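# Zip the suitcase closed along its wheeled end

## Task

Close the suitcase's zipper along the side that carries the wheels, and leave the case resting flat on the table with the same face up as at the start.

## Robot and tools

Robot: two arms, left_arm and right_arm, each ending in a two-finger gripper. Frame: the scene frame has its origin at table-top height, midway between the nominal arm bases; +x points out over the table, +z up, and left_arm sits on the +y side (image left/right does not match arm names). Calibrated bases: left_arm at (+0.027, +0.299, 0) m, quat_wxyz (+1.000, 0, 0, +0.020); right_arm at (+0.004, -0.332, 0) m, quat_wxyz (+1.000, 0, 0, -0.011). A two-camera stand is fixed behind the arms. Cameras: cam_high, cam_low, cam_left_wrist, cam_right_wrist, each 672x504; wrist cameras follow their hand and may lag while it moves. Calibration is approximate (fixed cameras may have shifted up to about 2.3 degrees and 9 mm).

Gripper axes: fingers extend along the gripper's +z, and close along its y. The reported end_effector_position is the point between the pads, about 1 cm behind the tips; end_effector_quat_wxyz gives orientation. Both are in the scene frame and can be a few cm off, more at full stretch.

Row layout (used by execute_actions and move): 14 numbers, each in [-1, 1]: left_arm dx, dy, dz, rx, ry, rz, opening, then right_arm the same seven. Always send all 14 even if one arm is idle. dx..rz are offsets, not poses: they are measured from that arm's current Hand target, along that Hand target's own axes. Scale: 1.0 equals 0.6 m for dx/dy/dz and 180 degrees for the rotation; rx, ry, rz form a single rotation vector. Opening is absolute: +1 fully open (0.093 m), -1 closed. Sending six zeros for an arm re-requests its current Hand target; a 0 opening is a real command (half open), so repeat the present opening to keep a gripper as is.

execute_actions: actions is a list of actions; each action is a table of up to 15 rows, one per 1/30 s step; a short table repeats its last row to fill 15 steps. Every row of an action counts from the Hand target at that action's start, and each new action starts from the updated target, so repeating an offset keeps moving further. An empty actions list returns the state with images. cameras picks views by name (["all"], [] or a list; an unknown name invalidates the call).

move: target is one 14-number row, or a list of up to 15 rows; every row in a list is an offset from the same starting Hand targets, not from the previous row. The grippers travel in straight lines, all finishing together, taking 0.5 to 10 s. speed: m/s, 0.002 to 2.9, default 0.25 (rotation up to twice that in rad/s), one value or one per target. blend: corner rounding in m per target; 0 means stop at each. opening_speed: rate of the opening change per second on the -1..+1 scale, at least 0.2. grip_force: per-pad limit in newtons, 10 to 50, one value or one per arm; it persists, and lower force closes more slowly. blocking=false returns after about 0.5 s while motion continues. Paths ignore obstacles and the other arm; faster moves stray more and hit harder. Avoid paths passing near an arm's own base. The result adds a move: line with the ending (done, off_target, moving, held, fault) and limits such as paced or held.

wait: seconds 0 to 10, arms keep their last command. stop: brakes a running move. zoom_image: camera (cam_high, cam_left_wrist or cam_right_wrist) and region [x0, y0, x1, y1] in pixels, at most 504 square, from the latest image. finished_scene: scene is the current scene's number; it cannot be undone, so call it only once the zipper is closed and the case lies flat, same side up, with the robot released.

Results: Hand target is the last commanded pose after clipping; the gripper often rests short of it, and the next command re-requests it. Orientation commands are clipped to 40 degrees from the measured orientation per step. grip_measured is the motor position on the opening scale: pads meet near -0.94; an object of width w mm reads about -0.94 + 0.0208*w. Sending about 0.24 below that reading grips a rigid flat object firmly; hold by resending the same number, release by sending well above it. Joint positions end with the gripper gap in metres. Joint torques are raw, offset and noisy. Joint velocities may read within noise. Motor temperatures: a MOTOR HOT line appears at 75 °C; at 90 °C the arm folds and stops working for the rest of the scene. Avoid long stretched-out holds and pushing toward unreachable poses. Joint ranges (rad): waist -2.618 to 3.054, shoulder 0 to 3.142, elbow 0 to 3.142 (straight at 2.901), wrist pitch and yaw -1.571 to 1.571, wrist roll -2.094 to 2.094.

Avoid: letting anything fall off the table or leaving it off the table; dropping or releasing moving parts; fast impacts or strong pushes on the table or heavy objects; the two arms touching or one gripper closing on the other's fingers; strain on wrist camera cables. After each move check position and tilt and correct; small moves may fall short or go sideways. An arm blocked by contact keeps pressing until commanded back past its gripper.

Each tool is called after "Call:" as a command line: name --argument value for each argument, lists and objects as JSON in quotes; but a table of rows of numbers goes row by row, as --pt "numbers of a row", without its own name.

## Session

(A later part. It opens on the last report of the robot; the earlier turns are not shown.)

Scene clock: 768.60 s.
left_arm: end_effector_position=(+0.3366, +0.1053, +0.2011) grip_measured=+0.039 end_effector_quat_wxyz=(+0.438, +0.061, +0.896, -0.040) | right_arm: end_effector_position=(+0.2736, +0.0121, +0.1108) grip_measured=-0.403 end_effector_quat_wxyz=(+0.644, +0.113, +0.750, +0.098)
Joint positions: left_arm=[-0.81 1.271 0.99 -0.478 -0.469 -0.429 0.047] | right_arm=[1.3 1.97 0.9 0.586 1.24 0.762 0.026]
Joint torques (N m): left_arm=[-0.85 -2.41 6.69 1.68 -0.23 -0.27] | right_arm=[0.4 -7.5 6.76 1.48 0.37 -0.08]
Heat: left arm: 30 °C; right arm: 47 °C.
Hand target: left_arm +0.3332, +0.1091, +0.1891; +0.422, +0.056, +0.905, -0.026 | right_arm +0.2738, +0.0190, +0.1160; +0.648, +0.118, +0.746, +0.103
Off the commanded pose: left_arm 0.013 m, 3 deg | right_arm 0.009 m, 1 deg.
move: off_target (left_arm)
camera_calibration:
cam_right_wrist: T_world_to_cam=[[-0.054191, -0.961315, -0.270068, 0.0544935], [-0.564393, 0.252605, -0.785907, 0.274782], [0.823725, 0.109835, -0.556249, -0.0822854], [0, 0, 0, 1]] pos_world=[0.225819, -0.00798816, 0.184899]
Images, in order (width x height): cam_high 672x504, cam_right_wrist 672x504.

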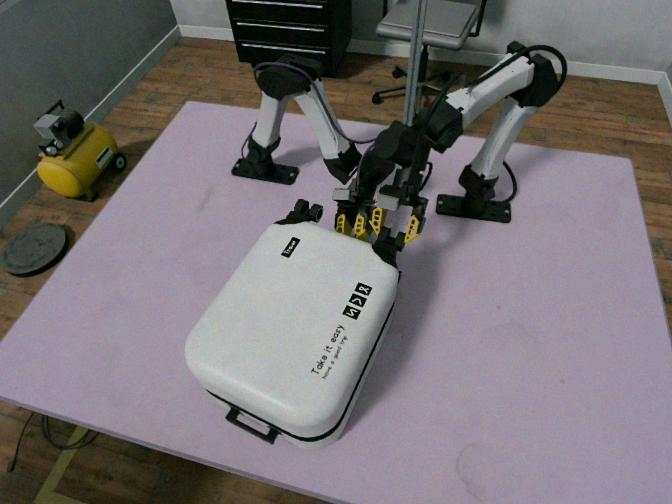

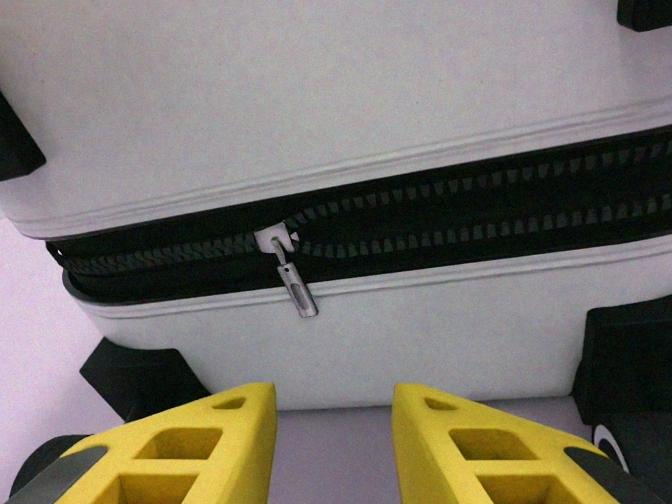

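Call:
move --pt "0 -0.0 0 0 0 0 -0.5 0.007 0.019 0 0 0 0 -0.4" --pt "0 0 0 0 0 0 -0.5 0.005 0.017 0.088 0 0 0 -0.4" --speed 0.1 --cameras '["cam_right_wrist"]'

Scene clock: 777.60 s.
left_arm: end_effector_position=(+0.3366, +0.1053, +0.2011) grip_measured=+0.039 end_effector_quat_wxyz=(+0.438, +0.061, +0.896, -0.040) | right_arm: end_effector_position=(+0.3212, +0.0208, +0.1007) grip_measured=-0.403 end_effector_quat_wxyz=(+0.643, +0.106, +0.754, +0.083)
Joint positions: left_arm=[-0.81 1.271 0.99 -0.478 -0.469 -0.429 0.047] | right_arm=[1.189 2.079 1 0.68 1.149 0.636 0.026]
Joint torques (N m): left_arm=[-0.87 -2.4 6.67 1.65 -0.22 -0.28] | right_arm=[-0.38 -8.35 6.76 1.91 0.17 -0.08]
Motor temperatures (°C): left_arm=[20 25 30 25 19 19 21] | right_arm=[19 44 30 41 18 19 21]
Heat: left arm: 30 °C; right arm: 44 °C.
Hand target: left_arm +0.3332, +0.1091, +0.1891; +0.422, +0.056, +0.905, -0.026 | right_arm +0.3260, +0.0298, +0.1090; +0.648, +0.118, +0.746, +0.103
Off the commanded pose: left_arm 0.013 m, 3 deg | right_arm 0.013 m, 3 deg.
move: off_target (left_arm, right_arm)
camera_calibration:
cam_right_wrist: T_world_to_cam=[[-0.0645794, -0.969085, -0.238124, 0.0630809], [-0.56915, 0.231774, -0.788891, 0.293783], [0.819694, 0.0845818, -0.566523, -0.125317], [0, 0, 0, 1]] pos_world=[0.274002, 0.00363908, 0.175789]
Images, in order (width x height): cam_right_wrist 672x504.

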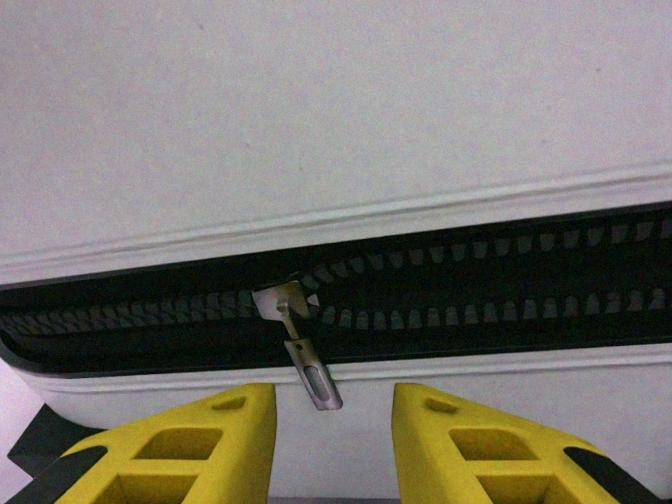

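Call:
move --target '[0,0.02,0,0,0,0,-0.5,0,0,0.012,0,0,0,-1]' --speed 0.06 --opening_speed 0.25 --cameras '["cam_right_wrist"]'

Scene clock: 808.57 s.
left_arm: end_effector_position=(+0.3383, +0.1079, +0.2011) grip_measured=+0.039 end_effector_quat_wxyz=(+0.436, +0.064, +0.897, -0.039) | right_arm: end_effector_position=(+0.3272, +0.0218, +0.0993) grip_measured=-0.987 end_effector_quat_wxyz=(+0.642, +0.104, +0.755, +0.084)
Joint positions: left_arm=[-0.796 1.269 0.99 -0.478 -0.457 -0.414 0.047] | right_arm=[1.175 2.092 1.01 0.693 1.133 0.622 0]
Joint torques (N m): left_arm=[1.2 -4.89 4.7 1.76 -0.11 -0.11] | right_arm=[-0.59 -8.49 6.84 1.92 0.13 -0.07]
Motor temperatures (°C): left_arm=[20 25 30 25 19 19 21] | right_arm=[19 39 33 42 18 19 21]
Heat: left arm: 30 °C; right arm: 42 °C.
Hand target: left_arm +0.3347, +0.1211, +0.1891; +0.422, +0.056, +0.905, -0.026 | right_arm +0.3331, +0.0297, +0.1079; +0.648, +0.118, +0.746, +0.103
Off the commanded pose: left_arm 0.018 m, 3 deg | right_arm 0.013 m, 3 deg.
move: off_target (left_arm, right_arm)
camera_calibration:
cam_right_wrist: T_world_to_cam=[[-0.0616879, -0.969422, -0.237519, 0.063106], [-0.570857, 0.229475, -0.78833, 0.296328], [0.818729, 0.0869591, -0.567557, -0.130748], [0, 0, 0, 1]] pos_world=[0.280101, 0.00454607, 0.174386]
Images, in order (width x height): cam_right_wrist 672x504.

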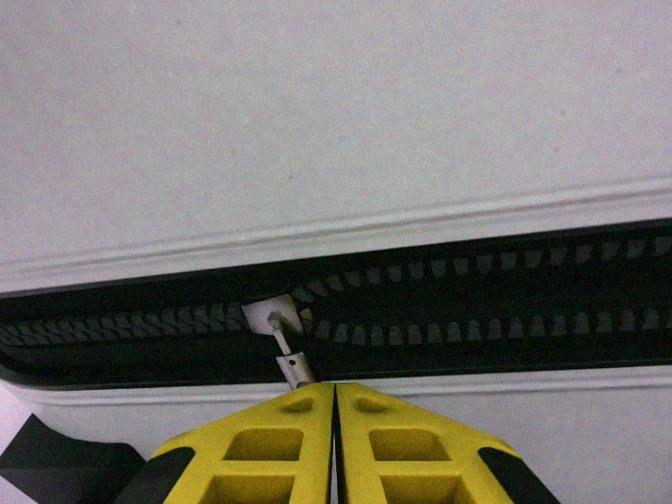

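Call:
move --target '[0,0,0,0,0,0,-0.5,0,0.003,0,0,0,0,-0.4]' --speed 0.06 --cameras '["cam_right_wrist"]'

Call:
zoom_image --camera "cam_right_wrist" --region '[200, 270, 440, 450]'

Scene clock: 815.70 s.
left_arm: end_effector_position=(+0.3383, +0.1079, +0.2011) grip_measured=+0.039 end_effector_quat_wxyz=(+0.436, +0.064, +0.897, -0.039) | right_arm: end_effector_position=(+0.3281, +0.0238, +0.1019) grip_measured=-0.403 end_effector_quat_wxyz=(+0.643, +0.107, +0.753, +0.087)
Joint positions: left_arm=[-0.796 1.269 0.99 -0.478 -0.457 -0.414 0.047] | right_arm=[1.175 2.092 1.019 0.693 1.133 0.622 0.026]
Joint torques (N m): left_arm=[1.1 -4.72 4.77 1.74 -0.11 -0.14] | right_arm=[-0.51 -8.23 6.86 1.84 0.14 -0.05]
Heat: left arm: 30 °C; right arm: 43 °C.
Hand target: left_arm +0.3347, +0.1211, +0.1891; +0.422, +0.056, +0.905, -0.026 | right_arm +0.3332, +0.0315, +0.1085; +0.648, +0.118, +0.746, +0.103
Off the commanded pose: left_arm 0.018 m, 3 deg | right_arm 0.011 m, 2 deg.
move: off_target (left_arm, right_arm)
camera_calibration:
cam_right_wrist: T_world_to_cam=[[-0.0608056, -0.967492, -0.245484, 0.0661366], [-0.568056, 0.235768, -0.788496, 0.297475], [0.82074, 0.0915035, -0.563926, -0.131226], [0, 0, 0, 1]] pos_world=[0.280707, 0.00585902, 0.176792]
Images, in order (width x height): cam_right_wrist 672x504.

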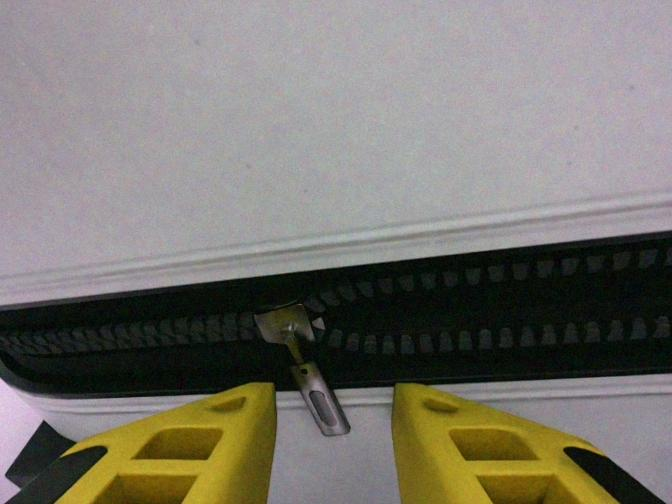

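Scaled by 2.100 from the camera's 672x504 image, which has a finer 960x720 frame.

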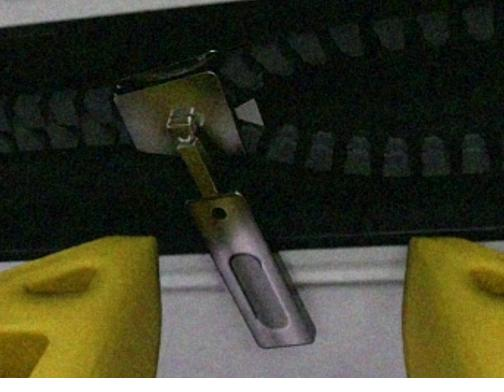

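Call:
move --target '[0,0,0,0,0,0,-0.5,0,-0.006,0.017,0,0,0,-0.4]' --speed 0.06 --cameras '["cam_right_wrist"]'

Scene clock: 820.87 s.
left_arm: end_effector_position=(+0.3386, +0.1084, +0.2010) grip_measured=+0.039 end_effector_quat_wxyz=(+0.436, +0.064, +0.897, -0.039) | right_arm: end_effector_position=(+0.3308, +0.0235, +0.0997) grip_measured=-0.403 end_effector_quat_wxyz=(+0.644, +0.103, +0.753, +0.085)
Joint positions: left_arm=[-0.793 1.269 0.99 -0.478 -0.456 -0.411 0.047] | right_arm=[1.169 2.103 1.019 0.715 1.127 0.603 0.026]
Joint torques (N m): left_arm=[0.92 -4.9 4.81 1.78 -0.07 -0.14] | right_arm=[-2.26 -8.25 6.75 1.96 -0.05 -0.06]
Heat: left arm: 29 °C; right arm: 43 °C.
Hand target: left_arm +0.3347, +0.1211, +0.1891; +0.422, +0.056, +0.905, -0.026 | right_arm +0.3432, +0.0281, +0.1060; +0.648, +0.118, +0.746, +0.103
Off the commanded pose: left_arm 0.018 m, 3 deg | right_arm 0.015 m, 3 deg.
move: off_target (left_arm, right_arm)
camera_calibration:
cam_right_wrist: T_world_to_cam=[[-0.0581739, -0.969599, -0.237685, 0.0639394], [-0.566765, 0.228076, -0.791681, 0.297339], [0.821823, 0.0886564, -0.562803, -0.13503], [0, 0, 0, 1]] pos_world=[0.283211, 0.00615106, 0.1746]
Images, in order (width x height): cam_right_wrist 672x504.

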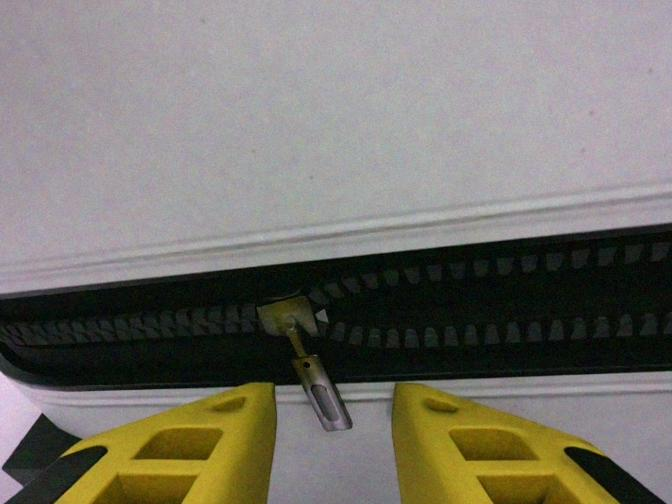

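Call:
move --target '[0,0,0,0,0,0,-0.5,0.004,0,0.013,0,0,0,-0.4]' --speed 0.06 --cameras '["cam_right_wrist"]'

Call:
move --target '[0,0,0,0,0,0,-0.5,0,0,0,0,0,0,-1]' --opening_speed 0.25 --cameras '["cam_right_wrist"]'

Scene clock: 826.43 s.
left_arm: end_effector_position=(+0.3400, +0.1095, +0.2010) grip_measured=+0.039 end_effector_quat_wxyz=(+0.437, +0.065, +0.896, -0.038) | right_arm: end_effector_position=(+0.3325, +0.0253, +0.0986) grip_measured=-0.403 end_effector_quat_wxyz=(+0.647, +0.104, +0.750, +0.086)
Joint positions: left_arm=[-0.788 1.269 0.988 -0.472 -0.453 -0.404 0.047] | right_arm=[1.167 2.118 1.025 0.742 1.127 0.589 0.026]
Joint torques (N m): left_arm=[0.54 -4.75 5 1.72 -0.15 -0.22] | right_arm=[-3.59 -7.8 7.24 1.88 -0.22 -0.05]
Heat: left arm: 29 °C; right arm: 43 °C.
Hand target: left_arm +0.3346, +0.1211, +0.1890; +0.422, +0.056, +0.905, -0.026 | right_arm +0.3506, +0.0287, +0.1025; +0.648, +0.118, +0.746, +0.103
Off the commanded pose: left_arm 0.017 m, 3 deg | right_arm 0.019 m, 3 deg.
move: off_target (left_arm, right_arm)
camera_calibration:
cam_right_wrist: T_world_to_cam=[[-0.056285, -0.969034, -0.240426, 0.0651457], [-0.561187, 0.229874, -0.795127, 0.295481], [0.825773, 0.0901705, -0.556748, -0.139186], [0, 0, 0, 1]] pos_world=[0.284423, 0.00775538, 0.173116]
Images, in order (width x height): cam_right_wrist 672x504.

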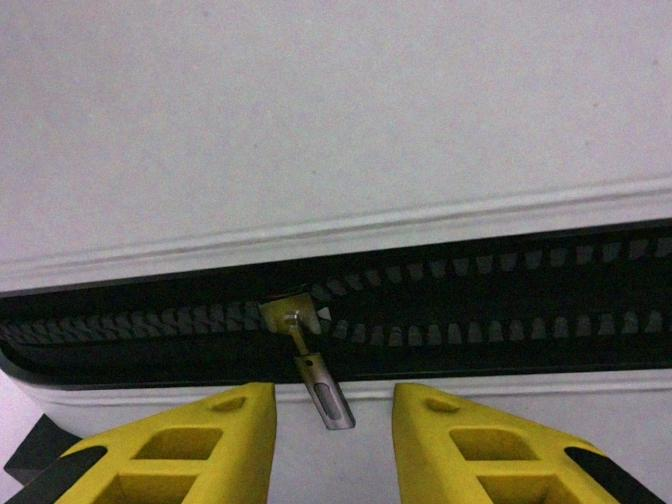

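Scene clock: 829.07 s.
left_arm: end_effector_position=(+0.3406, +0.1099, +0.2011) grip_measured=+0.039 end_effector_quat_wxyz=(+0.438, +0.064, +0.896, -0.038) | right_arm: end_effector_position=(+0.3345, +0.0328, +0.0942) grip_measured=-0.983 end_effector_quat_wxyz=(+0.638, +0.090, +0.758, +0.101)
Joint positions: left_arm=[-0.786 1.269 0.987 -0.47 -0.453 -0.403 0.047] | right_arm=[1.161 2.126 1.031 0.742 1.074 0.589 0]
Joint torques (N m): left_arm=[0.42 -4.83 5.19 1.66 -0.12 -0.23] | right_arm=[-3.03 -8.49 7.05 1.85 0.3 -0.03]
Heat: left arm: 29 °C; right arm: 43 °C.
Hand target: left_arm +0.3347, +0.1211, +0.1890; +0.422, +0.056, +0.905, -0.026 | right_arm +0.3506, +0.0288, +0.1026; +0.648, +0.118, +0.746, +0.103
Off the commanded pose: left_arm 0.018 m, 3 deg | right_arm 0.019 m, 4 deg.
move: off_target (left_arm, right_arm)
camera_calibration:
cam_right_wrist: T_world_to_cam=[[-0.0184427, -0.969352, -0.244982, 0.059313], [-0.584296, 0.209278, -0.784093, 0.298763], [0.811331, 0.128681, -0.570248, -0.139089], [0, 0, 0, 1]] pos_world=[0.288508, 0.0128687, 0.169473]
Images, in order (width x height): cam_right_wrist 672x504.

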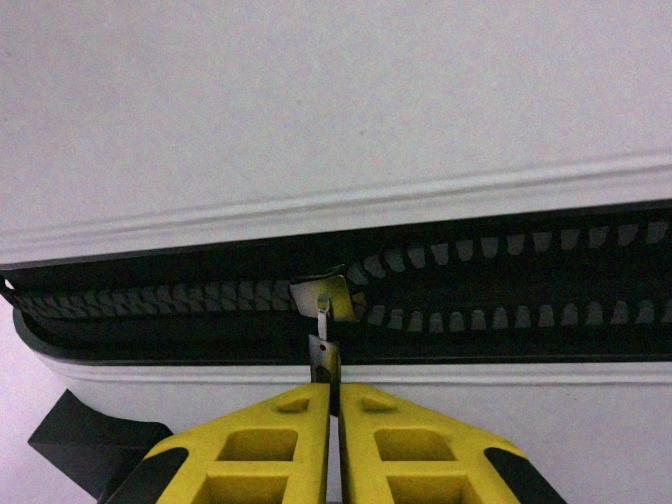

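Call:
move --target '[0,0.03,0,0,0,0,-0.5,-0.019,-0.063,-0.022,0,0,0,-1]' --speed 0.04 --cameras '["cam_right_wrist"]'

Scene clock: 836.07 s.
left_arm: end_effector_position=(+0.3437, +0.1173, +0.2018) grip_measured=+0.039 end_effector_quat_wxyz=(+0.442, +0.075, +0.893, -0.045) | right_arm: end_effector_position=(+0.3286, +0.0019, +0.0725) grip_measured=-0.987 end_effector_quat_wxyz=(+0.630, +0.061, +0.771, +0.078)
Joint positions: left_arm=[-0.744 1.241 0.957 -0.435 -0.405 -0.351 0.047] | right_arm=[1.137 2.096 0.886 0.816 1.038 0.546 0]
Joint torques (N m): left_arm=[1.85 -5.68 5.01 1.45 -0.14 -0.25] | right_arm=[-2.29 -14.31 3.07 2.07 0.53 0.31]
Heat: left arm: 30 °C; right arm: 43 °C.
Hand target: left_arm +0.3368, +0.1390, +0.1891; +0.422, +0.056, +0.905, -0.026 | right_arm +0.3374, -0.0107, +0.1036; +0.648, +0.118, +0.746, +0.103
Off the commanded pose: left_arm 0.026 m, 4 deg | right_arm 0.035 m, 8 deg.
move: off_target (left_arm, right_arm)
camera_calibration:
cam_right_wrist: T_world_to_cam=[[-0.00683837, -0.984997, -0.172434, 0.0148411], [-0.609313, 0.140834, -0.780322, 0.29278], [0.7929, 0.0997303, -0.601135, -0.134405], [0, 0, 0, 1]] pos_world=[0.285066, -0.0132106, 0.150226]
Images, in order (width x height): cam_right_wrist 672x504.

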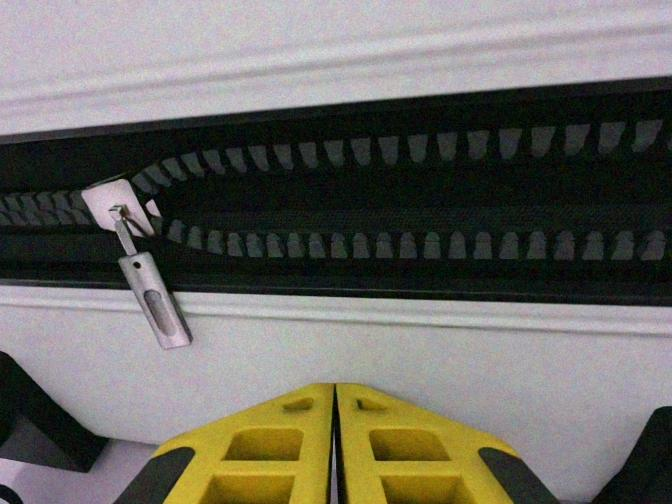

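Call:
move --pt "0 0.0 0 0 0 0 -0.5 0 0 -0.064 0 0 0 -0.4" --pt "0 0.0 0 0 0 0 -0.5 0.018 0.075 -0.063 0.037 -0.012 -0.095 -0.4" --speed 0.1 --cameras '["cam_right_wrist"]'

Scene clock: 850.77 s.
left_arm: end_effector_position=(+0.3357, +0.1182, +0.2017) grip_measured=+0.039 end_effector_quat_wxyz=(+0.431, +0.092, +0.896, -0.050) | right_arm: end_effector_position=(+0.3002, +0.0284, +0.1070) grip_measured=-0.403 end_effector_quat_wxyz=(+0.657, +0.034, +0.751, -0.048)
Joint positions: left_arm=[-0.742 1.216 0.957 -0.474 -0.373 -0.33 0.047] | right_arm=[1.261 2.105 1.113 0.434 1.321 0.517 0.026]
Joint torques (N m): left_arm=[1.76 -3.71 4.78 1.87 -0.43 -0.43] | right_arm=[0.44 -8.81 7.04 1.42 0.41 0.06]
Heat: left arm: 29 °C; right arm: 43 °C.
Hand target: left_arm +0.3369, +0.1390, +0.1892; +0.422, +0.056, +0.905, -0.026 | right_arm +0.3004, +0.0354, +0.1123; +0.662, +0.045, +0.747, -0.040
Off the commanded pose: left_arm 0.024 m, 5 deg | right_arm 0.009 m, 2 deg.
move: off_target (left_arm)
camera_calibration:
cam_right_wrist: T_world_to_cam=[[-0.12613, -0.990767, 0.0497148, 0.0588774], [-0.552897, 0.0286004, -0.832759, 0.290615], [0.823648, -0.132523, -0.551399, -0.101704], [0, 0, 0, 1]] pos_world=[0.251875, 0.036544, 0.183006]
Images, in order (width x height): cam_right_wrist 672x504.

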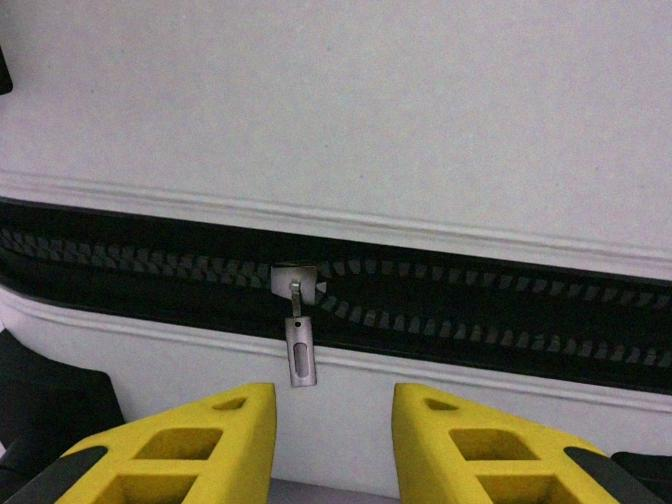

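Call:
move --target '[0,0.0,0,0,0,0,-0.5,0.014,0.014,0.04,0,0,0,-0.4]' --speed 0.07 --cameras '["cam_right_wrist"]'

Scene clock: 856.77 s.
left_arm: end_effector_position=(+0.3357, +0.1182, +0.2017) grip_measured=+0.039 end_effector_quat_wxyz=(+0.431, +0.092, +0.896, -0.050) | right_arm: end_effector_position=(+0.3188, +0.0324, +0.0942) grip_measured=-0.403 end_effector_quat_wxyz=(+0.655, +0.028, +0.752, -0.061)
Joint positions: left_arm=[-0.742 1.216 0.957 -0.473 -0.373 -0.329 0.047] | right_arm=[1.223 2.175 1.154 0.504 1.296 0.446 0.026]
Joint torques (N m): left_arm=[1.66 -3.85 4.85 1.86 -0.43 -0.43] | right_arm=[-0.46 -9.14 6.99 1.77 0.22 -0.03]
Heat: left arm: 29 °C; right arm: 42 °C.
Hand target: left_arm +0.3369, +0.1389, +0.1892; +0.422, +0.056, +0.905, -0.026 | right_arm +0.3242, +0.0409, +0.1011; +0.662, +0.045, +0.747, -0.040
Off the commanded pose: left_arm 0.024 m, 5 deg | right_arm 0.012 m, 3 deg.
move: off_target (left_arm, right_arm)
camera_calibration:
cam_right_wrist: T_world_to_cam=[[-0.133748, -0.987987, 0.0774179, 0.065554], [-0.558034, 0.0105247, -0.829752, 0.291962], [0.818969, -0.154179, -0.552738, -0.12133], [0, 0, 0, 1]] pos_world=[0.271058, 0.0429871, 0.170118]
Images, in order (width x height): cam_right_wrist 672x504.

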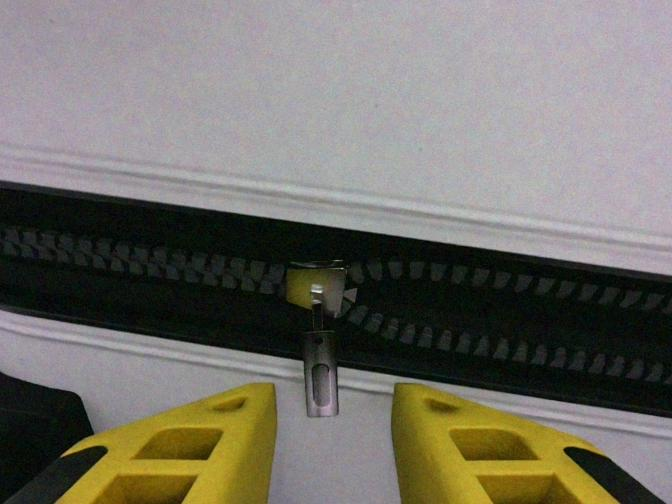

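Call:
move --target '[0,0.0,0,0,0,0,-0.5,-0.004,0.007,0.018,0,0,0,-0.4]' --speed 0.07 --cameras '["cam_right_wrist"]'

Call:
move --target '[0,0.0,0,0,0,0,-0.5,0,0,0,0,0,0,-1]' --opening_speed 0.25 --cameras '["cam_right_wrist"]'

Scene clock: 862.93 s.
left_arm: end_effector_position=(+0.3362, +0.1187, +0.2019) grip_measured=+0.039 end_effector_quat_wxyz=(+0.432, +0.092, +0.896, -0.049) | right_arm: end_effector_position=(+0.3225, +0.0367, +0.0940) grip_measured=-0.403 end_effector_quat_wxyz=(+0.656, +0.022, +0.752, -0.065)
Joint positions: left_arm=[-0.74 1.216 0.957 -0.472 -0.373 -0.327 0.047] | right_arm=[1.218 2.192 1.175 0.519 1.292 0.411 0.026]
Joint torques (N m): left_arm=[1.73 -3.84 4.77 1.85 -0.45 -0.47] | right_arm=[-2.1 -9.25 7.56 1.87 0.05 -0.02]
Heat: left arm: 29 °C; right arm: 42 °C.
Hand target: left_arm +0.3369, +0.1389, +0.1891; +0.422, +0.056, +0.905, -0.026 | right_arm +0.3356, +0.0439, +0.1023; +0.662, +0.045, +0.747, -0.040
Off the commanded pose: left_arm 0.024 m, 5 deg | right_arm 0.017 m, 4 deg.
move: off_target (left_arm, right_arm)
camera_calibration:
cam_right_wrist: T_world_to_cam=[[-0.130113, -0.987148, 0.0927858, 0.0677317], [-0.557473, -0.00455296, -0.830183, 0.294332], [0.819936, -0.159743, -0.549716, -0.124117], [0, 0, 0, 1]] pos_world=[0.274663, 0.0483744, 0.169835]
Images, in order (width x height): cam_right_wrist 672x504.

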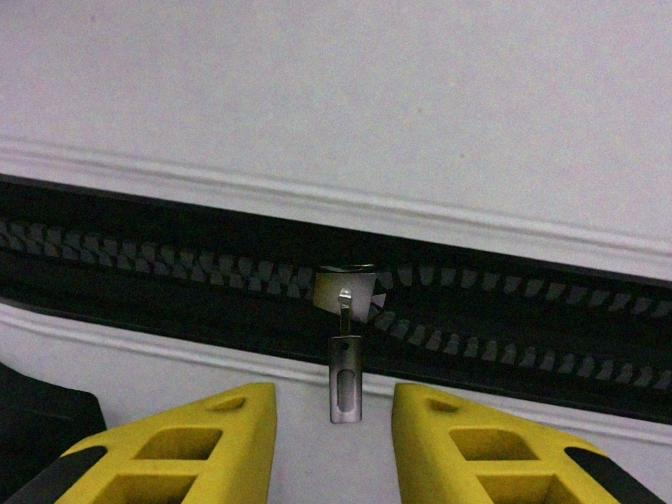

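Scene clock: 865.70 s.
left_arm: end_effector_position=(+0.3362, +0.1187, +0.2019) grip_measured=+0.039 end_effector_quat_wxyz=(+0.432, +0.092, +0.896, -0.049) | right_arm: end_effector_position=(+0.3237, +0.0359, +0.0942) grip_measured=-0.951 end_effector_quat_wxyz=(+0.656, +0.023, +0.752, -0.066)
Joint positions: left_arm=[-0.74 1.216 0.957 -0.472 -0.373 -0.327 0.047] | right_arm=[1.215 2.192 1.175 0.521 1.292 0.41 0]
Joint torques (N m): left_arm=[1.65 -3.67 4.72 1.84 -0.43 -0.46] | right_arm=[-1.83 -9.24 7.53 1.87 0.04 -0.02]
Heat: left arm: 29 °C; right arm: 42 °C.
Hand target: left_arm +0.3369, +0.1389, +0.1891; +0.422, +0.056, +0.905, -0.026 | right_arm +0.3356, +0.0439, +0.1023; +0.662, +0.045, +0.747, -0.040
Off the commanded pose: left_arm 0.024 m, 5 deg | right_arm 0.016 m, 4 deg.
move: off_target (left_arm, right_arm)
camera_calibration:
cam_right_wrist: T_world_to_cam=[[-0.132708, -0.986915, 0.0915795, 0.0679939], [-0.557084, -0.0021509, -0.830453, 0.294903], [0.819784, -0.161226, -0.549509, -0.125096], [0, 0, 0, 1]] pos_world=[0.275861, 0.0475699, 0.169935]
Images, in order (width x height): cam_right_wrist 672x504.

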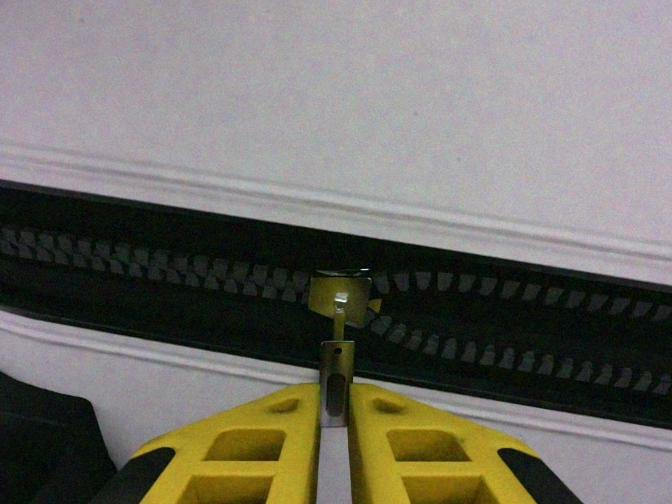

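Call:
move --target '[0,0.02,0,0,0,0,-0.5,-0.007,-0.09,-0.01,0,0,-0.167,-1]' --speed 0.04 --cameras '["cam_right_wrist"]'

Scene clock: 880.80 s.
left_arm: end_effector_position=(+0.3385, +0.1227, +0.2022) grip_measured=+0.039 end_effector_quat_wxyz=(+0.436, +0.099, +0.893, -0.054) | right_arm: end_effector_position=(+0.3193, +0.0194, +0.0969) grip_measured=-0.970 end_effector_quat_wxyz=(+0.632, -0.183, +0.734, -0.169)
Joint positions: left_arm=[-0.715 1.2 0.937 -0.446 -0.345 -0.294 0.047] | right_arm=[1.195 2.099 0.986 0.741 1.165 -0.161 0]
Joint torques (N m): left_arm=[2.89 -4.53 4.92 1.66 -0.38 -0.47] | right_arm=[-2.18 -12.93 2.13 1.39 1.01 0.02]
Heat: left arm: 29 °C; right arm: 42 °C.
Hand target: left_arm +0.3384, +0.1509, +0.1891; +0.422, +0.056, +0.905, -0.026 | right_arm +0.3236, -0.0091, +0.1071; +0.629, -0.151, +0.733, -0.210
Off the commanded pose: left_arm 0.031 m, 6 deg | right_arm 0.031 m, 6 deg.
move: off_target (left_arm, right_arm)
camera_calibration:
cam_right_wrist: T_world_to_cam=[[0.04196, -0.864744, 0.500457, -0.0469374], [-0.553932, -0.437001, -0.708654, 0.290334], [0.831504, -0.247484, -0.497346, -0.129765], [0, 0, 0, 1]] pos_world=[0.270695, 0.0541727, 0.164699]
Images, in order (width x height): cam_right_wrist 672x504.

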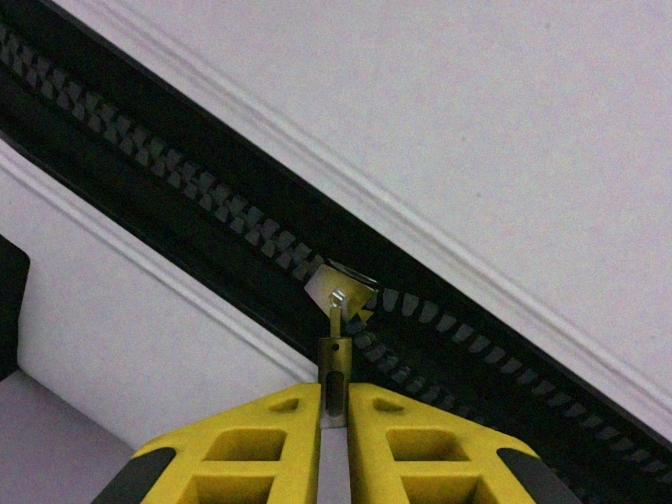

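Call:
move --target '[0,0.0,0,0,0,0,-0.5,0.008,-0.053,-0.003,0,0,-0.167,-1]' --speed 0.04 --cameras '["cam_right_wrist"]'

Scene clock: 892.27 s.
left_arm: end_effector_position=(+0.3385, +0.1227, +0.2022) grip_measured=+0.039 end_effector_quat_wxyz=(+0.436, +0.099, +0.893, -0.053) | right_arm: end_effector_position=(+0.3150, -0.0044, +0.1060) grip_measured=-0.971 end_effector_quat_wxyz=(+0.568, -0.376, +0.660, -0.318)
Joint positions: left_arm=[-0.715 1.2 0.937 -0.446 -0.345 -0.293 0.047] | right_arm=[1.175 1.996 0.865 0.772 1.12 -0.702 0]
Joint torques (N m): left_arm=[2.93 -4.75 4.85 1.64 -0.37 -0.47] | right_arm=[-2.56 -12.6 2.03 1.48 1.23 0.01]
Motor temperatures (°C): left_arm=[21 26 29 25 19 19 22] | right_arm=[19 44 31 41 18 19 22]
Heat: left arm: 29 °C; right arm: 44 °C.
Hand target: left_arm +0.3384, +0.1509, +0.1891; +0.422, +0.056, +0.905, -0.026 | right_arm +0.3197, -0.0388, +0.1191; +0.553, -0.336, +0.669, -0.366
Off the commanded pose: left_arm 0.031 m, 6 deg | right_arm 0.037 m, 7 deg.
move: off_target (left_arm, right_arm)
camera_calibration:
cam_right_wrist: T_world_to_cam=[[0.121659, -0.496774, 0.859311, -0.133338], [-0.496965, -0.779898, -0.380506, 0.229786], [0.8592, -0.380756, -0.341761, -0.153389], [0, 0, 0, 1]] pos_world=[0.262209, 0.0545671, 0.149591]
Images, in order (width x height): cam_right_wrist 672x504.

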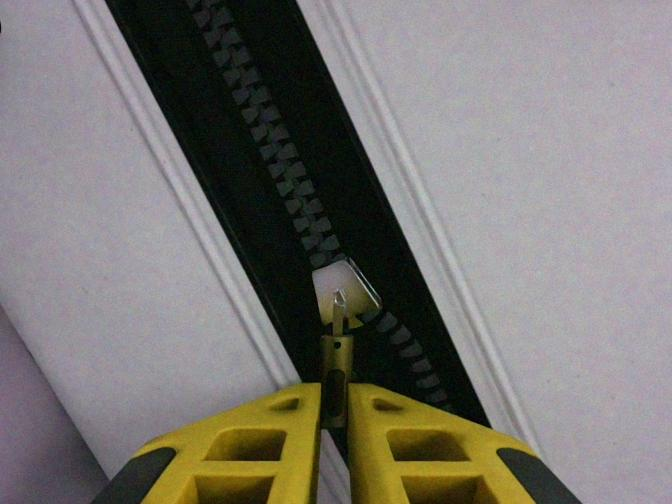

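Call:
move --target '[0,0.0,0,0,0,0,-0.5,0.064,-0.042,-0.006,0,0,-0.11,-1]' --speed 0.04 --cameras '["cam_right_wrist"]'

Scene clock: 905.57 s.
left_arm: end_effector_position=(+0.3385, +0.1226, +0.2021) grip_measured=+0.039 end_effector_quat_wxyz=(+0.436, +0.100, +0.893, -0.054) | right_arm: end_effector_position=(+0.3067, -0.0527, +0.1132) grip_measured=-0.971 end_effector_quat_wxyz=(+0.503, -0.481, +0.585, -0.416)
Joint positions: left_arm=[-0.715 1.2 0.937 -0.446 -0.344 -0.293 0.047] | right_arm=[1.138 1.854 0.665 0.861 1.097 -1.084 0]
Joint torques (N m): left_arm=[2.92 -4.72 4.77 1.64 -0.41 -0.48] | right_arm=[-2.67 -10.36 2.24 1.58 1.11 0]
Heat: left arm: 29 °C; right arm: 45 °C.
Hand target: left_arm +0.3383, +0.1509, +0.1890; +0.422, +0.056, +0.905, -0.026 | right_arm +0.3109, -0.0838, +0.1223; +0.482, -0.446, +0.602, -0.456
Off the commanded pose: left_arm 0.031 m, 6 deg | right_arm 0.033 m, 7 deg.
move: off_target (left_arm, right_arm)
camera_calibration:
cam_right_wrist: T_world_to_cam=[[0.129912, -0.169508, 0.976929, -0.161146], [-0.459046, -0.883608, -0.092272, 0.140989], [0.878863, -0.436468, -0.192603, -0.18798], [0, 0, 0, 1]] pos_world=[0.250863, 0.0152161, 0.134232]
Images, in order (width x height): cam_right_wrist 672x504.

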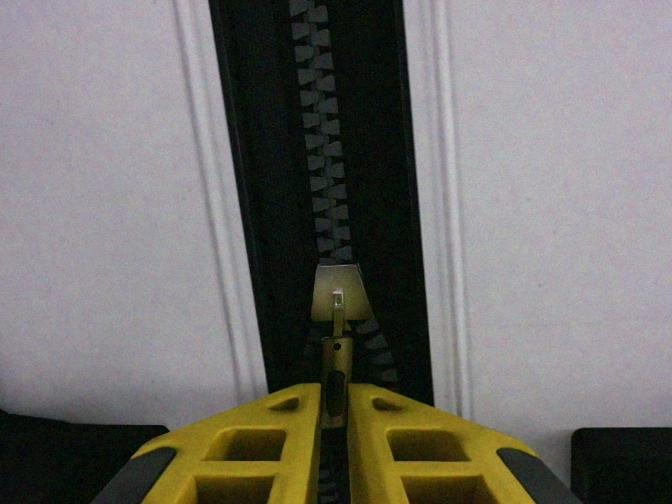

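Call:
move --target '[0,0.0,0,0,0,0,-0.5,0.105,-0.018,-0.004,0,0,-0.03,-1]' --speed 0.04 --cameras '["cam_right_wrist","cam_high"]'

Scene clock: 918.80 s.
left_arm: end_effector_position=(+0.3386, +0.1226, +0.2022) grip_measured=+0.039 end_effector_quat_wxyz=(+0.437, +0.100, +0.892, -0.053) | right_arm: end_effector_position=(+0.2987, -0.1208, +0.1145) grip_measured=-0.971 end_effector_quat_wxyz=(+0.477, -0.507, +0.563, -0.447)
Joint positions: left_arm=[-0.715 1.2 0.937 -0.446 -0.344 -0.291 0.047] | right_arm=[1.053 1.677 0.411 0.976 1.032 -1.235 0]
Joint torques (N m): left_arm=[2.86 -4.74 4.79 1.66 -0.4 -0.5] | right_arm=[-2.56 -8.03 2.13 1.76 0.91 -0.02]
Heat: left arm: 29 °C; right arm: 42 °C.
Hand target: left_arm +0.3383, +0.1508, +0.1891; +0.422, +0.056, +0.905, -0.026 | right_arm +0.3009, -0.1471, +0.1223; +0.460, -0.473, +0.580, -0.478
Off the commanded pose: left_arm 0.031 m, 6 deg | right_arm 0.027 m, 6 deg.
move: off_target (left_arm, right_arm)
camera_calibration:
cam_right_wrist: T_world_to_cam=[[0.129979, -0.0659953, 0.989318, -0.161844], [-0.461041, -0.887378, 0.00137773, 0.066646], [0.877808, -0.456296, -0.145767, -0.217927], [0, 0, 0, 1]] pos_world=[0.243061, -0.0509799, 0.128256]
Images, in order (width x height): cam_high 672x504, cam_right_wrist 672x504.

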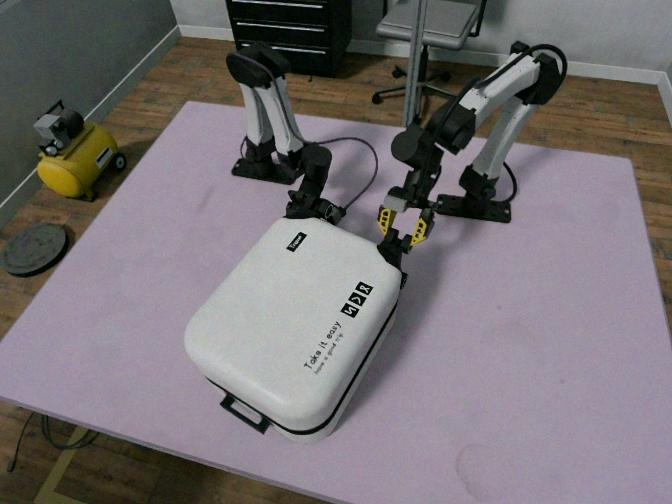

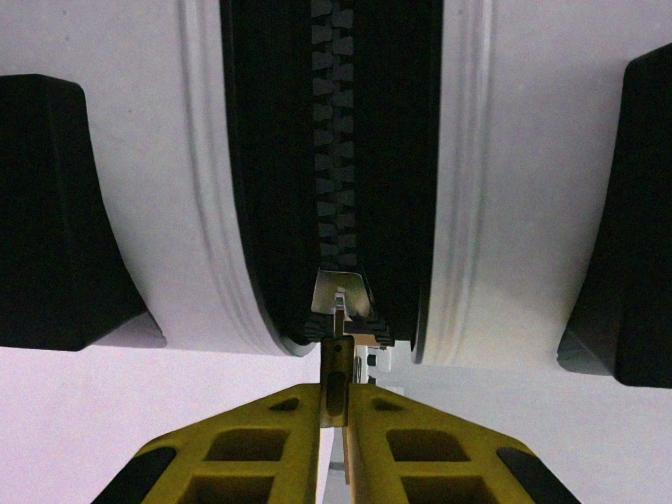

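Call:
move --target '[0,0.0,0,0,0,0,-0.5,0.047,-0.007,0.026,-0.011,-0.138,-0.017,-1]' --speed 0.04 --cameras '["cam_right_wrist","cam_high"]'

Scene clock: 937.50 s.
left_arm: end_effector_position=(+0.3385, +0.1224, +0.2022) grip_measured=+0.039 end_effector_quat_wxyz=(+0.436, +0.102, +0.892, -0.054) | right_arm: end_effector_position=(+0.3039, -0.1443, +0.1171) grip_measured=-0.985 end_effector_quat_wxyz=(-0.572, +0.624, -0.427, +0.318)
Joint positions: left_arm=[-0.714 1.2 0.937 -0.446 -0.341 -0.288 0.047] | right_arm=[0.664 1.498 0.158 1.194 0.177 -1.452 0]
Joint torques (N m): left_arm=[2.89 -4.71 4.75 1.67 -0.43 -0.51] | right_arm=[-3.6 -6.09 1.7 2.19 1.07 0.04]
Heat: left arm: 29 °C; right arm: 41 °C.
Hand target: left_arm +0.3383, +0.1508, +0.1891; +0.422, +0.056, +0.905, -0.026 | right_arm +0.3130, -0.1772, +0.1221; -0.552, +0.588, -0.463, +0.367
Off the commanded pose: left_arm 0.031 m, 7 deg | right_arm 0.035 m, 8 deg.
move: off_target (left_arm, right_arm)
camera_calibration:
cam_right_wrist: T_world_to_cam=[[0.146435, -0.0068064, 0.989197, -0.163114], [0.00293012, -0.999969, -0.00731428, -0.108001], [0.989216, 0.00396953, -0.146411, -0.200161], [0, 0, 0, 1]] pos_world=[0.222205, -0.108313, 0.131256]
Images, in order (width x height): cam_high 672x504, cam_right_wrist 672x504.

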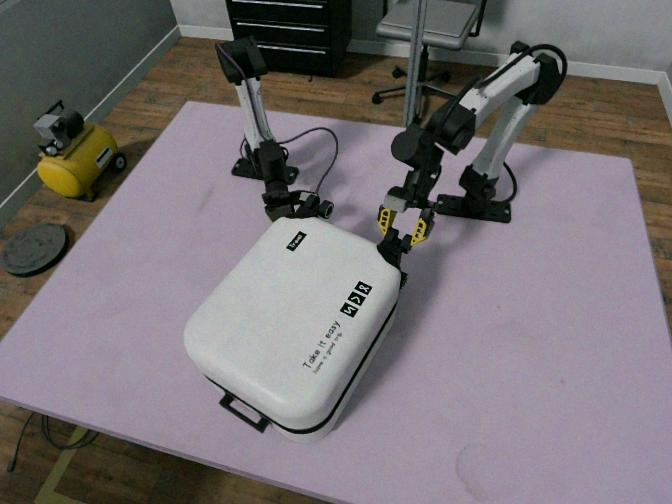

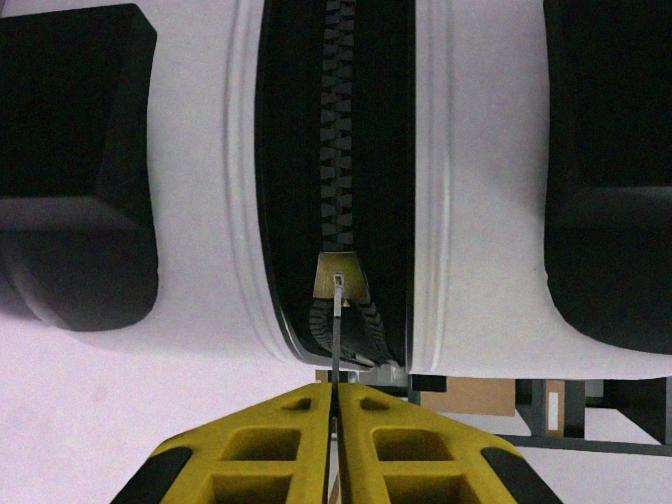

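Call:
move --target '[0,0.0,0,0,0,0,-0.5,-0.063,0.008,0.002,0,0,0,-1]' --speed 0.05 --cameras '["cam_right_wrist"]'

Call:
zoom_image --camera "cam_right_wrist" --region '[240, 220, 440, 420]'

Scene clock: 953.23 s.
left_arm: end_effector_position=(+0.3392, +0.1238, +0.2025) grip_measured=+0.039 end_effector_quat_wxyz=(+0.436, +0.103, +0.892, -0.053) | right_arm: end_effector_position=(+0.2981, -0.1390, +0.1163) grip_measured=-0.985 end_effector_quat_wxyz=(-0.549, +0.604, -0.452, +0.361)
Joint positions: left_arm=[-0.708 1.199 0.937 -0.446 -0.338 -0.281 0.047] | right_arm=[0.802 1.53 0.174 1.204 0.43 -1.446 0]
Joint torques (N m): left_arm=[2.37 -4.55 4.78 1.66 -0.46 -0.58] | right_arm=[0.02 -2.66 4.64 2.15 0.34 0.22]
Motor temperatures (°C): left_arm=[22 27 29 25 19 19 23] | right_arm=[19 38 28 45 19 19 22]
Heat: left arm: 29 °C; right arm: 45 °C.
Hand target: left_arm +0.3384, +0.1509, +0.1891; +0.422, +0.056, +0.905, -0.026 | right_arm +0.3021, -0.1407, +0.1204; -0.552, +0.588, -0.463, +0.367
Off the commanded pose: left_arm 0.030 m, 7 deg | right_arm 0.006 m, 2 deg.
move: off_target (left_arm)
camera_calibration:
cam_right_wrist: T_world_to_cam=[[0.128943, 0.00427676, 0.991643, -0.155007], [-0.109435, -0.993821, 0.018516, -0.0713626], [0.985595, -0.110908, -0.127679, -0.211676], [0, 0, 0, 1]] pos_world=[0.220804, -0.0937353, 0.128006]
Images, in order (width x height): cam_right_wrist 672x504.

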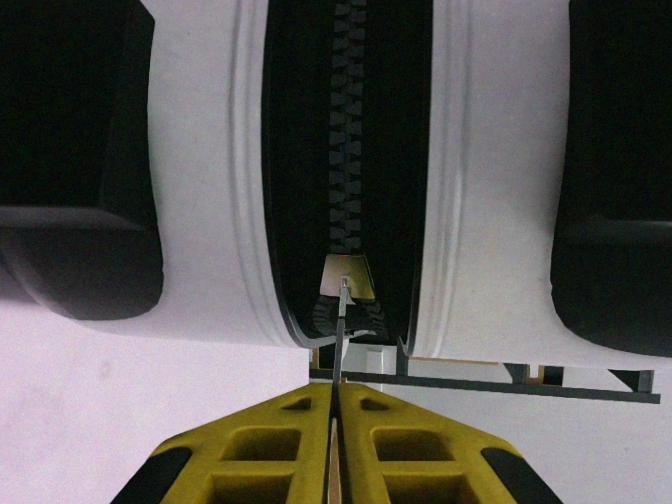

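Scaled by 2.520 from the camera's 672x504 image, which has a finer 960x720 frame.

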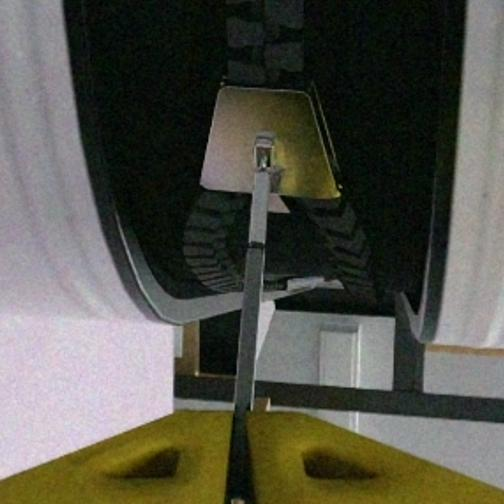

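Call:
move --pt "0 0.0 0 0 0 0 -0.5 0 0 0 0 0 0 -0.82" --pt "0 0.0 0 0 0 0 -0.5 -0.03 0 0.014 0 0 0 -0.82" --speed 0.05 --cameras '["cam_right_wrist"]'

Call:
zoom_image --camera "cam_right_wrist" --region '[240, 220, 440, 420]'

Scene clock: 961.13 s.
left_arm: end_effector_position=(+0.3392, +0.1238, +0.2025) grip_measured=+0.039 end_effector_quat_wxyz=(+0.436, +0.103, +0.892, -0.053) | right_arm: end_effector_position=(+0.3004, -0.1274, +0.1120) grip_measured=-0.823 end_effector_quat_wxyz=(-0.537, +0.603, -0.459, +0.371)
Joint positions: left_arm=[-0.708 1.199 0.937 -0.446 -0.337 -0.281 0.047] | right_arm=[0.856 1.588 0.221 1.195 0.513 -1.44 0.006]
Joint torques (N m): left_arm=[2.44 -4.48 4.72 1.66 -0.44 -0.58] | right_arm=[0.38 -3.48 5.72 2.11 0.04 0.24]
Heat: left arm: 29 °C; right arm: 45 °C.
Hand target: left_arm +0.3383, +0.1508, +0.1890; +0.422, +0.056, +0.905, -0.026 | right_arm +0.3046, -0.1210, +0.1209; -0.552, +0.588, -0.463, +0.367
Off the commanded pose: left_arm 0.030 m, 7 deg | right_arm 0.012 m, 3 deg.
move: off_target (left_arm, right_arm)
camera_calibration:
cam_right_wrist: T_world_to_cam=[[0.134853, 0.0178736, 0.990704, -0.150997], [-0.137908, -0.989768, 0.0366285, -0.0524556], [0.981222, -0.141565, -0.131008, -0.215417], [0, 0, 0, 1]] pos_world=[0.2245, -0.0797156, 0.123293]
Images, in order (width x height): cam_right_wrist 672x504.

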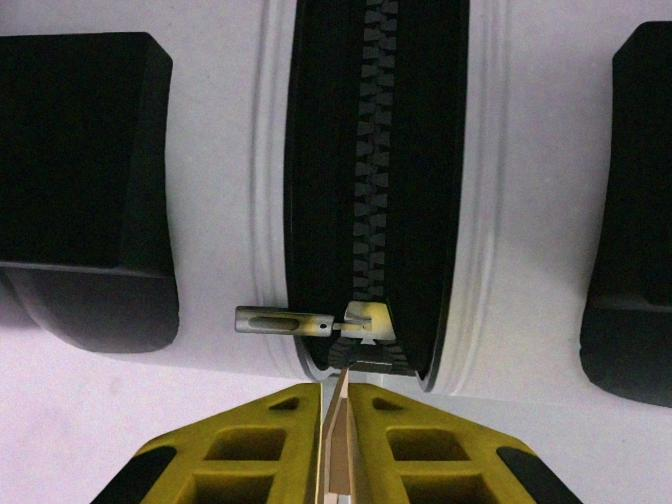

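Scaled by 2.520 from the camera's 672x504 image, which has a finer 960x720 frame.

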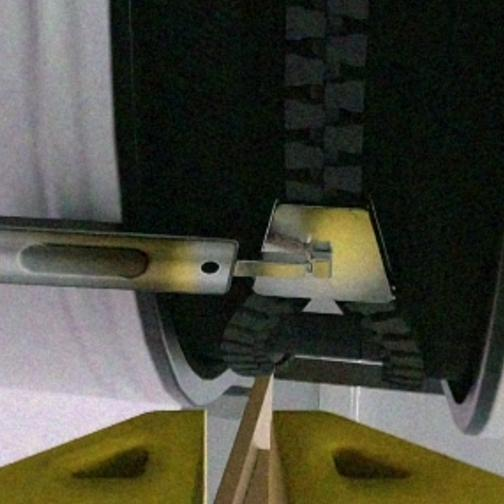

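Call:
move --pt "0 0.0 0 0 0 0 -0.5 0 0 -0.12 0 0 0 -0.4" --pt "0 0.0 0 0 0 0 -0.5 -0.005 0.02 -0.12 -0.056 -0.044 0.463 -0.4" --pt "0 0.0 0 0 0 0 -0.5 -0.005 0.02 -0.073 -0.056 -0.044 0.463 -0.4" --speed 0.25 --cameras '["cam_right_wrist"]'

Scene clock: 989.27 s.
left_arm: end_effector_position=(+0.3392, +0.1238, +0.2025) grip_measured=+0.039 end_effector_quat_wxyz=(+0.436, +0.103, +0.892, -0.053) | right_arm: end_effector_position=(+0.2533, -0.1391, +0.0920) grip_measured=-0.403 end_effector_quat_wxyz=(+0.606, -0.209, +0.753, +0.149)
Joint positions: left_arm=[-0.708 1.199 0.937 -0.446 -0.337 -0.281 0.047] | right_arm=[0.833 1.386 0.031 1.121 0.292 0.039 0.026]
Joint torques (N m): left_arm=[2.41 -4.57 4.7 1.69 -0.44 -0.58] | right_arm=[-0.69 -1.81 5.61 2.63 -0.1 -0.03]
Motor temperatures (°C): left_arm=[21 26 29 25 19 19 23] | right_arm=[19 33 29 47 18 19 21]
Heat: left arm: 29 °C; right arm: 47 °C.
Hand target: left_arm +0.3383, +0.1508, +0.1890; +0.422, +0.056, +0.905, -0.026 | right_arm +0.2608, -0.1313, +0.1144; +0.635, -0.196, +0.728, +0.169
Off the commanded pose: left_arm 0.030 m, 7 deg | right_arm 0.025 m, 5 deg.
move: off_target (left_arm, right_arm)
camera_calibration:
cam_right_wrist: T_world_to_cam=[[0.486109, -0.872287, 0.0530472, -0.251127], [-0.527327, -0.341192, -0.778148, 0.193983], [0.696868, 0.350292, -0.625836, 0.0124907], [0, 0, 0, 1]] pos_world=[0.215663, -0.157244, 0.172086]
Images, in order (width x height): cam_right_wrist 672x504.

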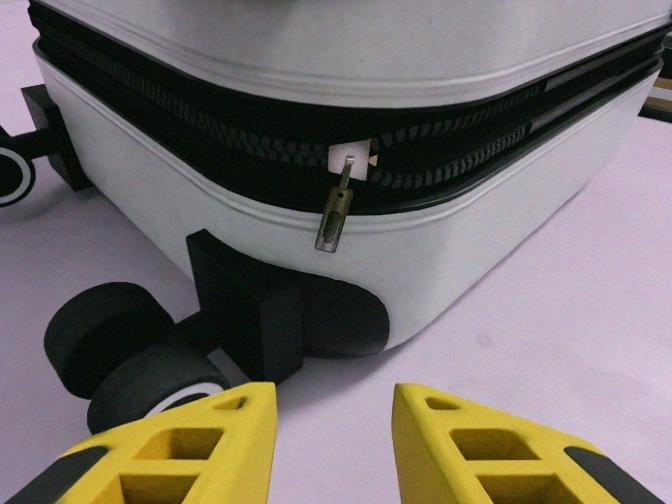

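Call:
move --target '[0,0.0,0,0,0,0,-0.5,-0.028,-0.002,0.042,0,0,0.07,-0.4]' --speed 0.1 --cameras '["cam_right_wrist"]'

Scene clock: 1000.40 s.
left_arm: end_effector_position=(+0.3392, +0.1238, +0.2025) grip_measured=+0.039 end_effector_quat_wxyz=(+0.436, +0.103, +0.892, -0.053) | right_arm: end_effector_position=(+0.2784, -0.1240, +0.1156) grip_measured=-0.403 end_effector_quat_wxyz=(+0.602, -0.123, +0.757, +0.224)
Joint positions: left_arm=[-0.708 1.199 0.937 -0.446 -0.337 -0.281 0.047] | right_arm=[0.788 1.408 0.143 1.084 0.244 0.24 0.026]
Joint torques (N m): left_arm=[2.52 -4.57 4.74 1.67 -0.46 -0.6] | right_arm=[-0.69 -2.47 6.31 2.21 -0.1 0.08]
Heat: left arm: 29 °C; right arm: 51 °C.
Hand target: left_arm +0.3383, +0.1508, +0.1890; +0.422, +0.056, +0.905, -0.026 | right_arm +0.2849, -0.1187, +0.1277; +0.613, -0.115, +0.745, +0.237
Off the commanded pose: left_arm 0.030 m, 7 deg | right_arm 0.015 m, 3 deg.
move: off_target (left_arm, right_arm)
camera_calibration:
cam_right_wrist: T_world_to_cam=[[0.448299, -0.87796, -0.167972, -0.216066], [-0.590065, -0.149503, -0.793393, 0.273734], [0.671455, 0.454792, -0.585075, 0.0198126], [0, 0, 0, 1]] pos_world=[0.24508, -0.157784, 0.192477]
Images, in order (width x height): cam_right_wrist 672x504.

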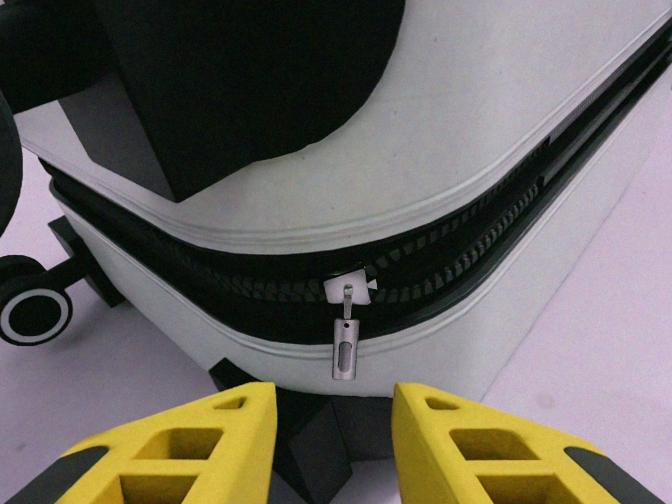

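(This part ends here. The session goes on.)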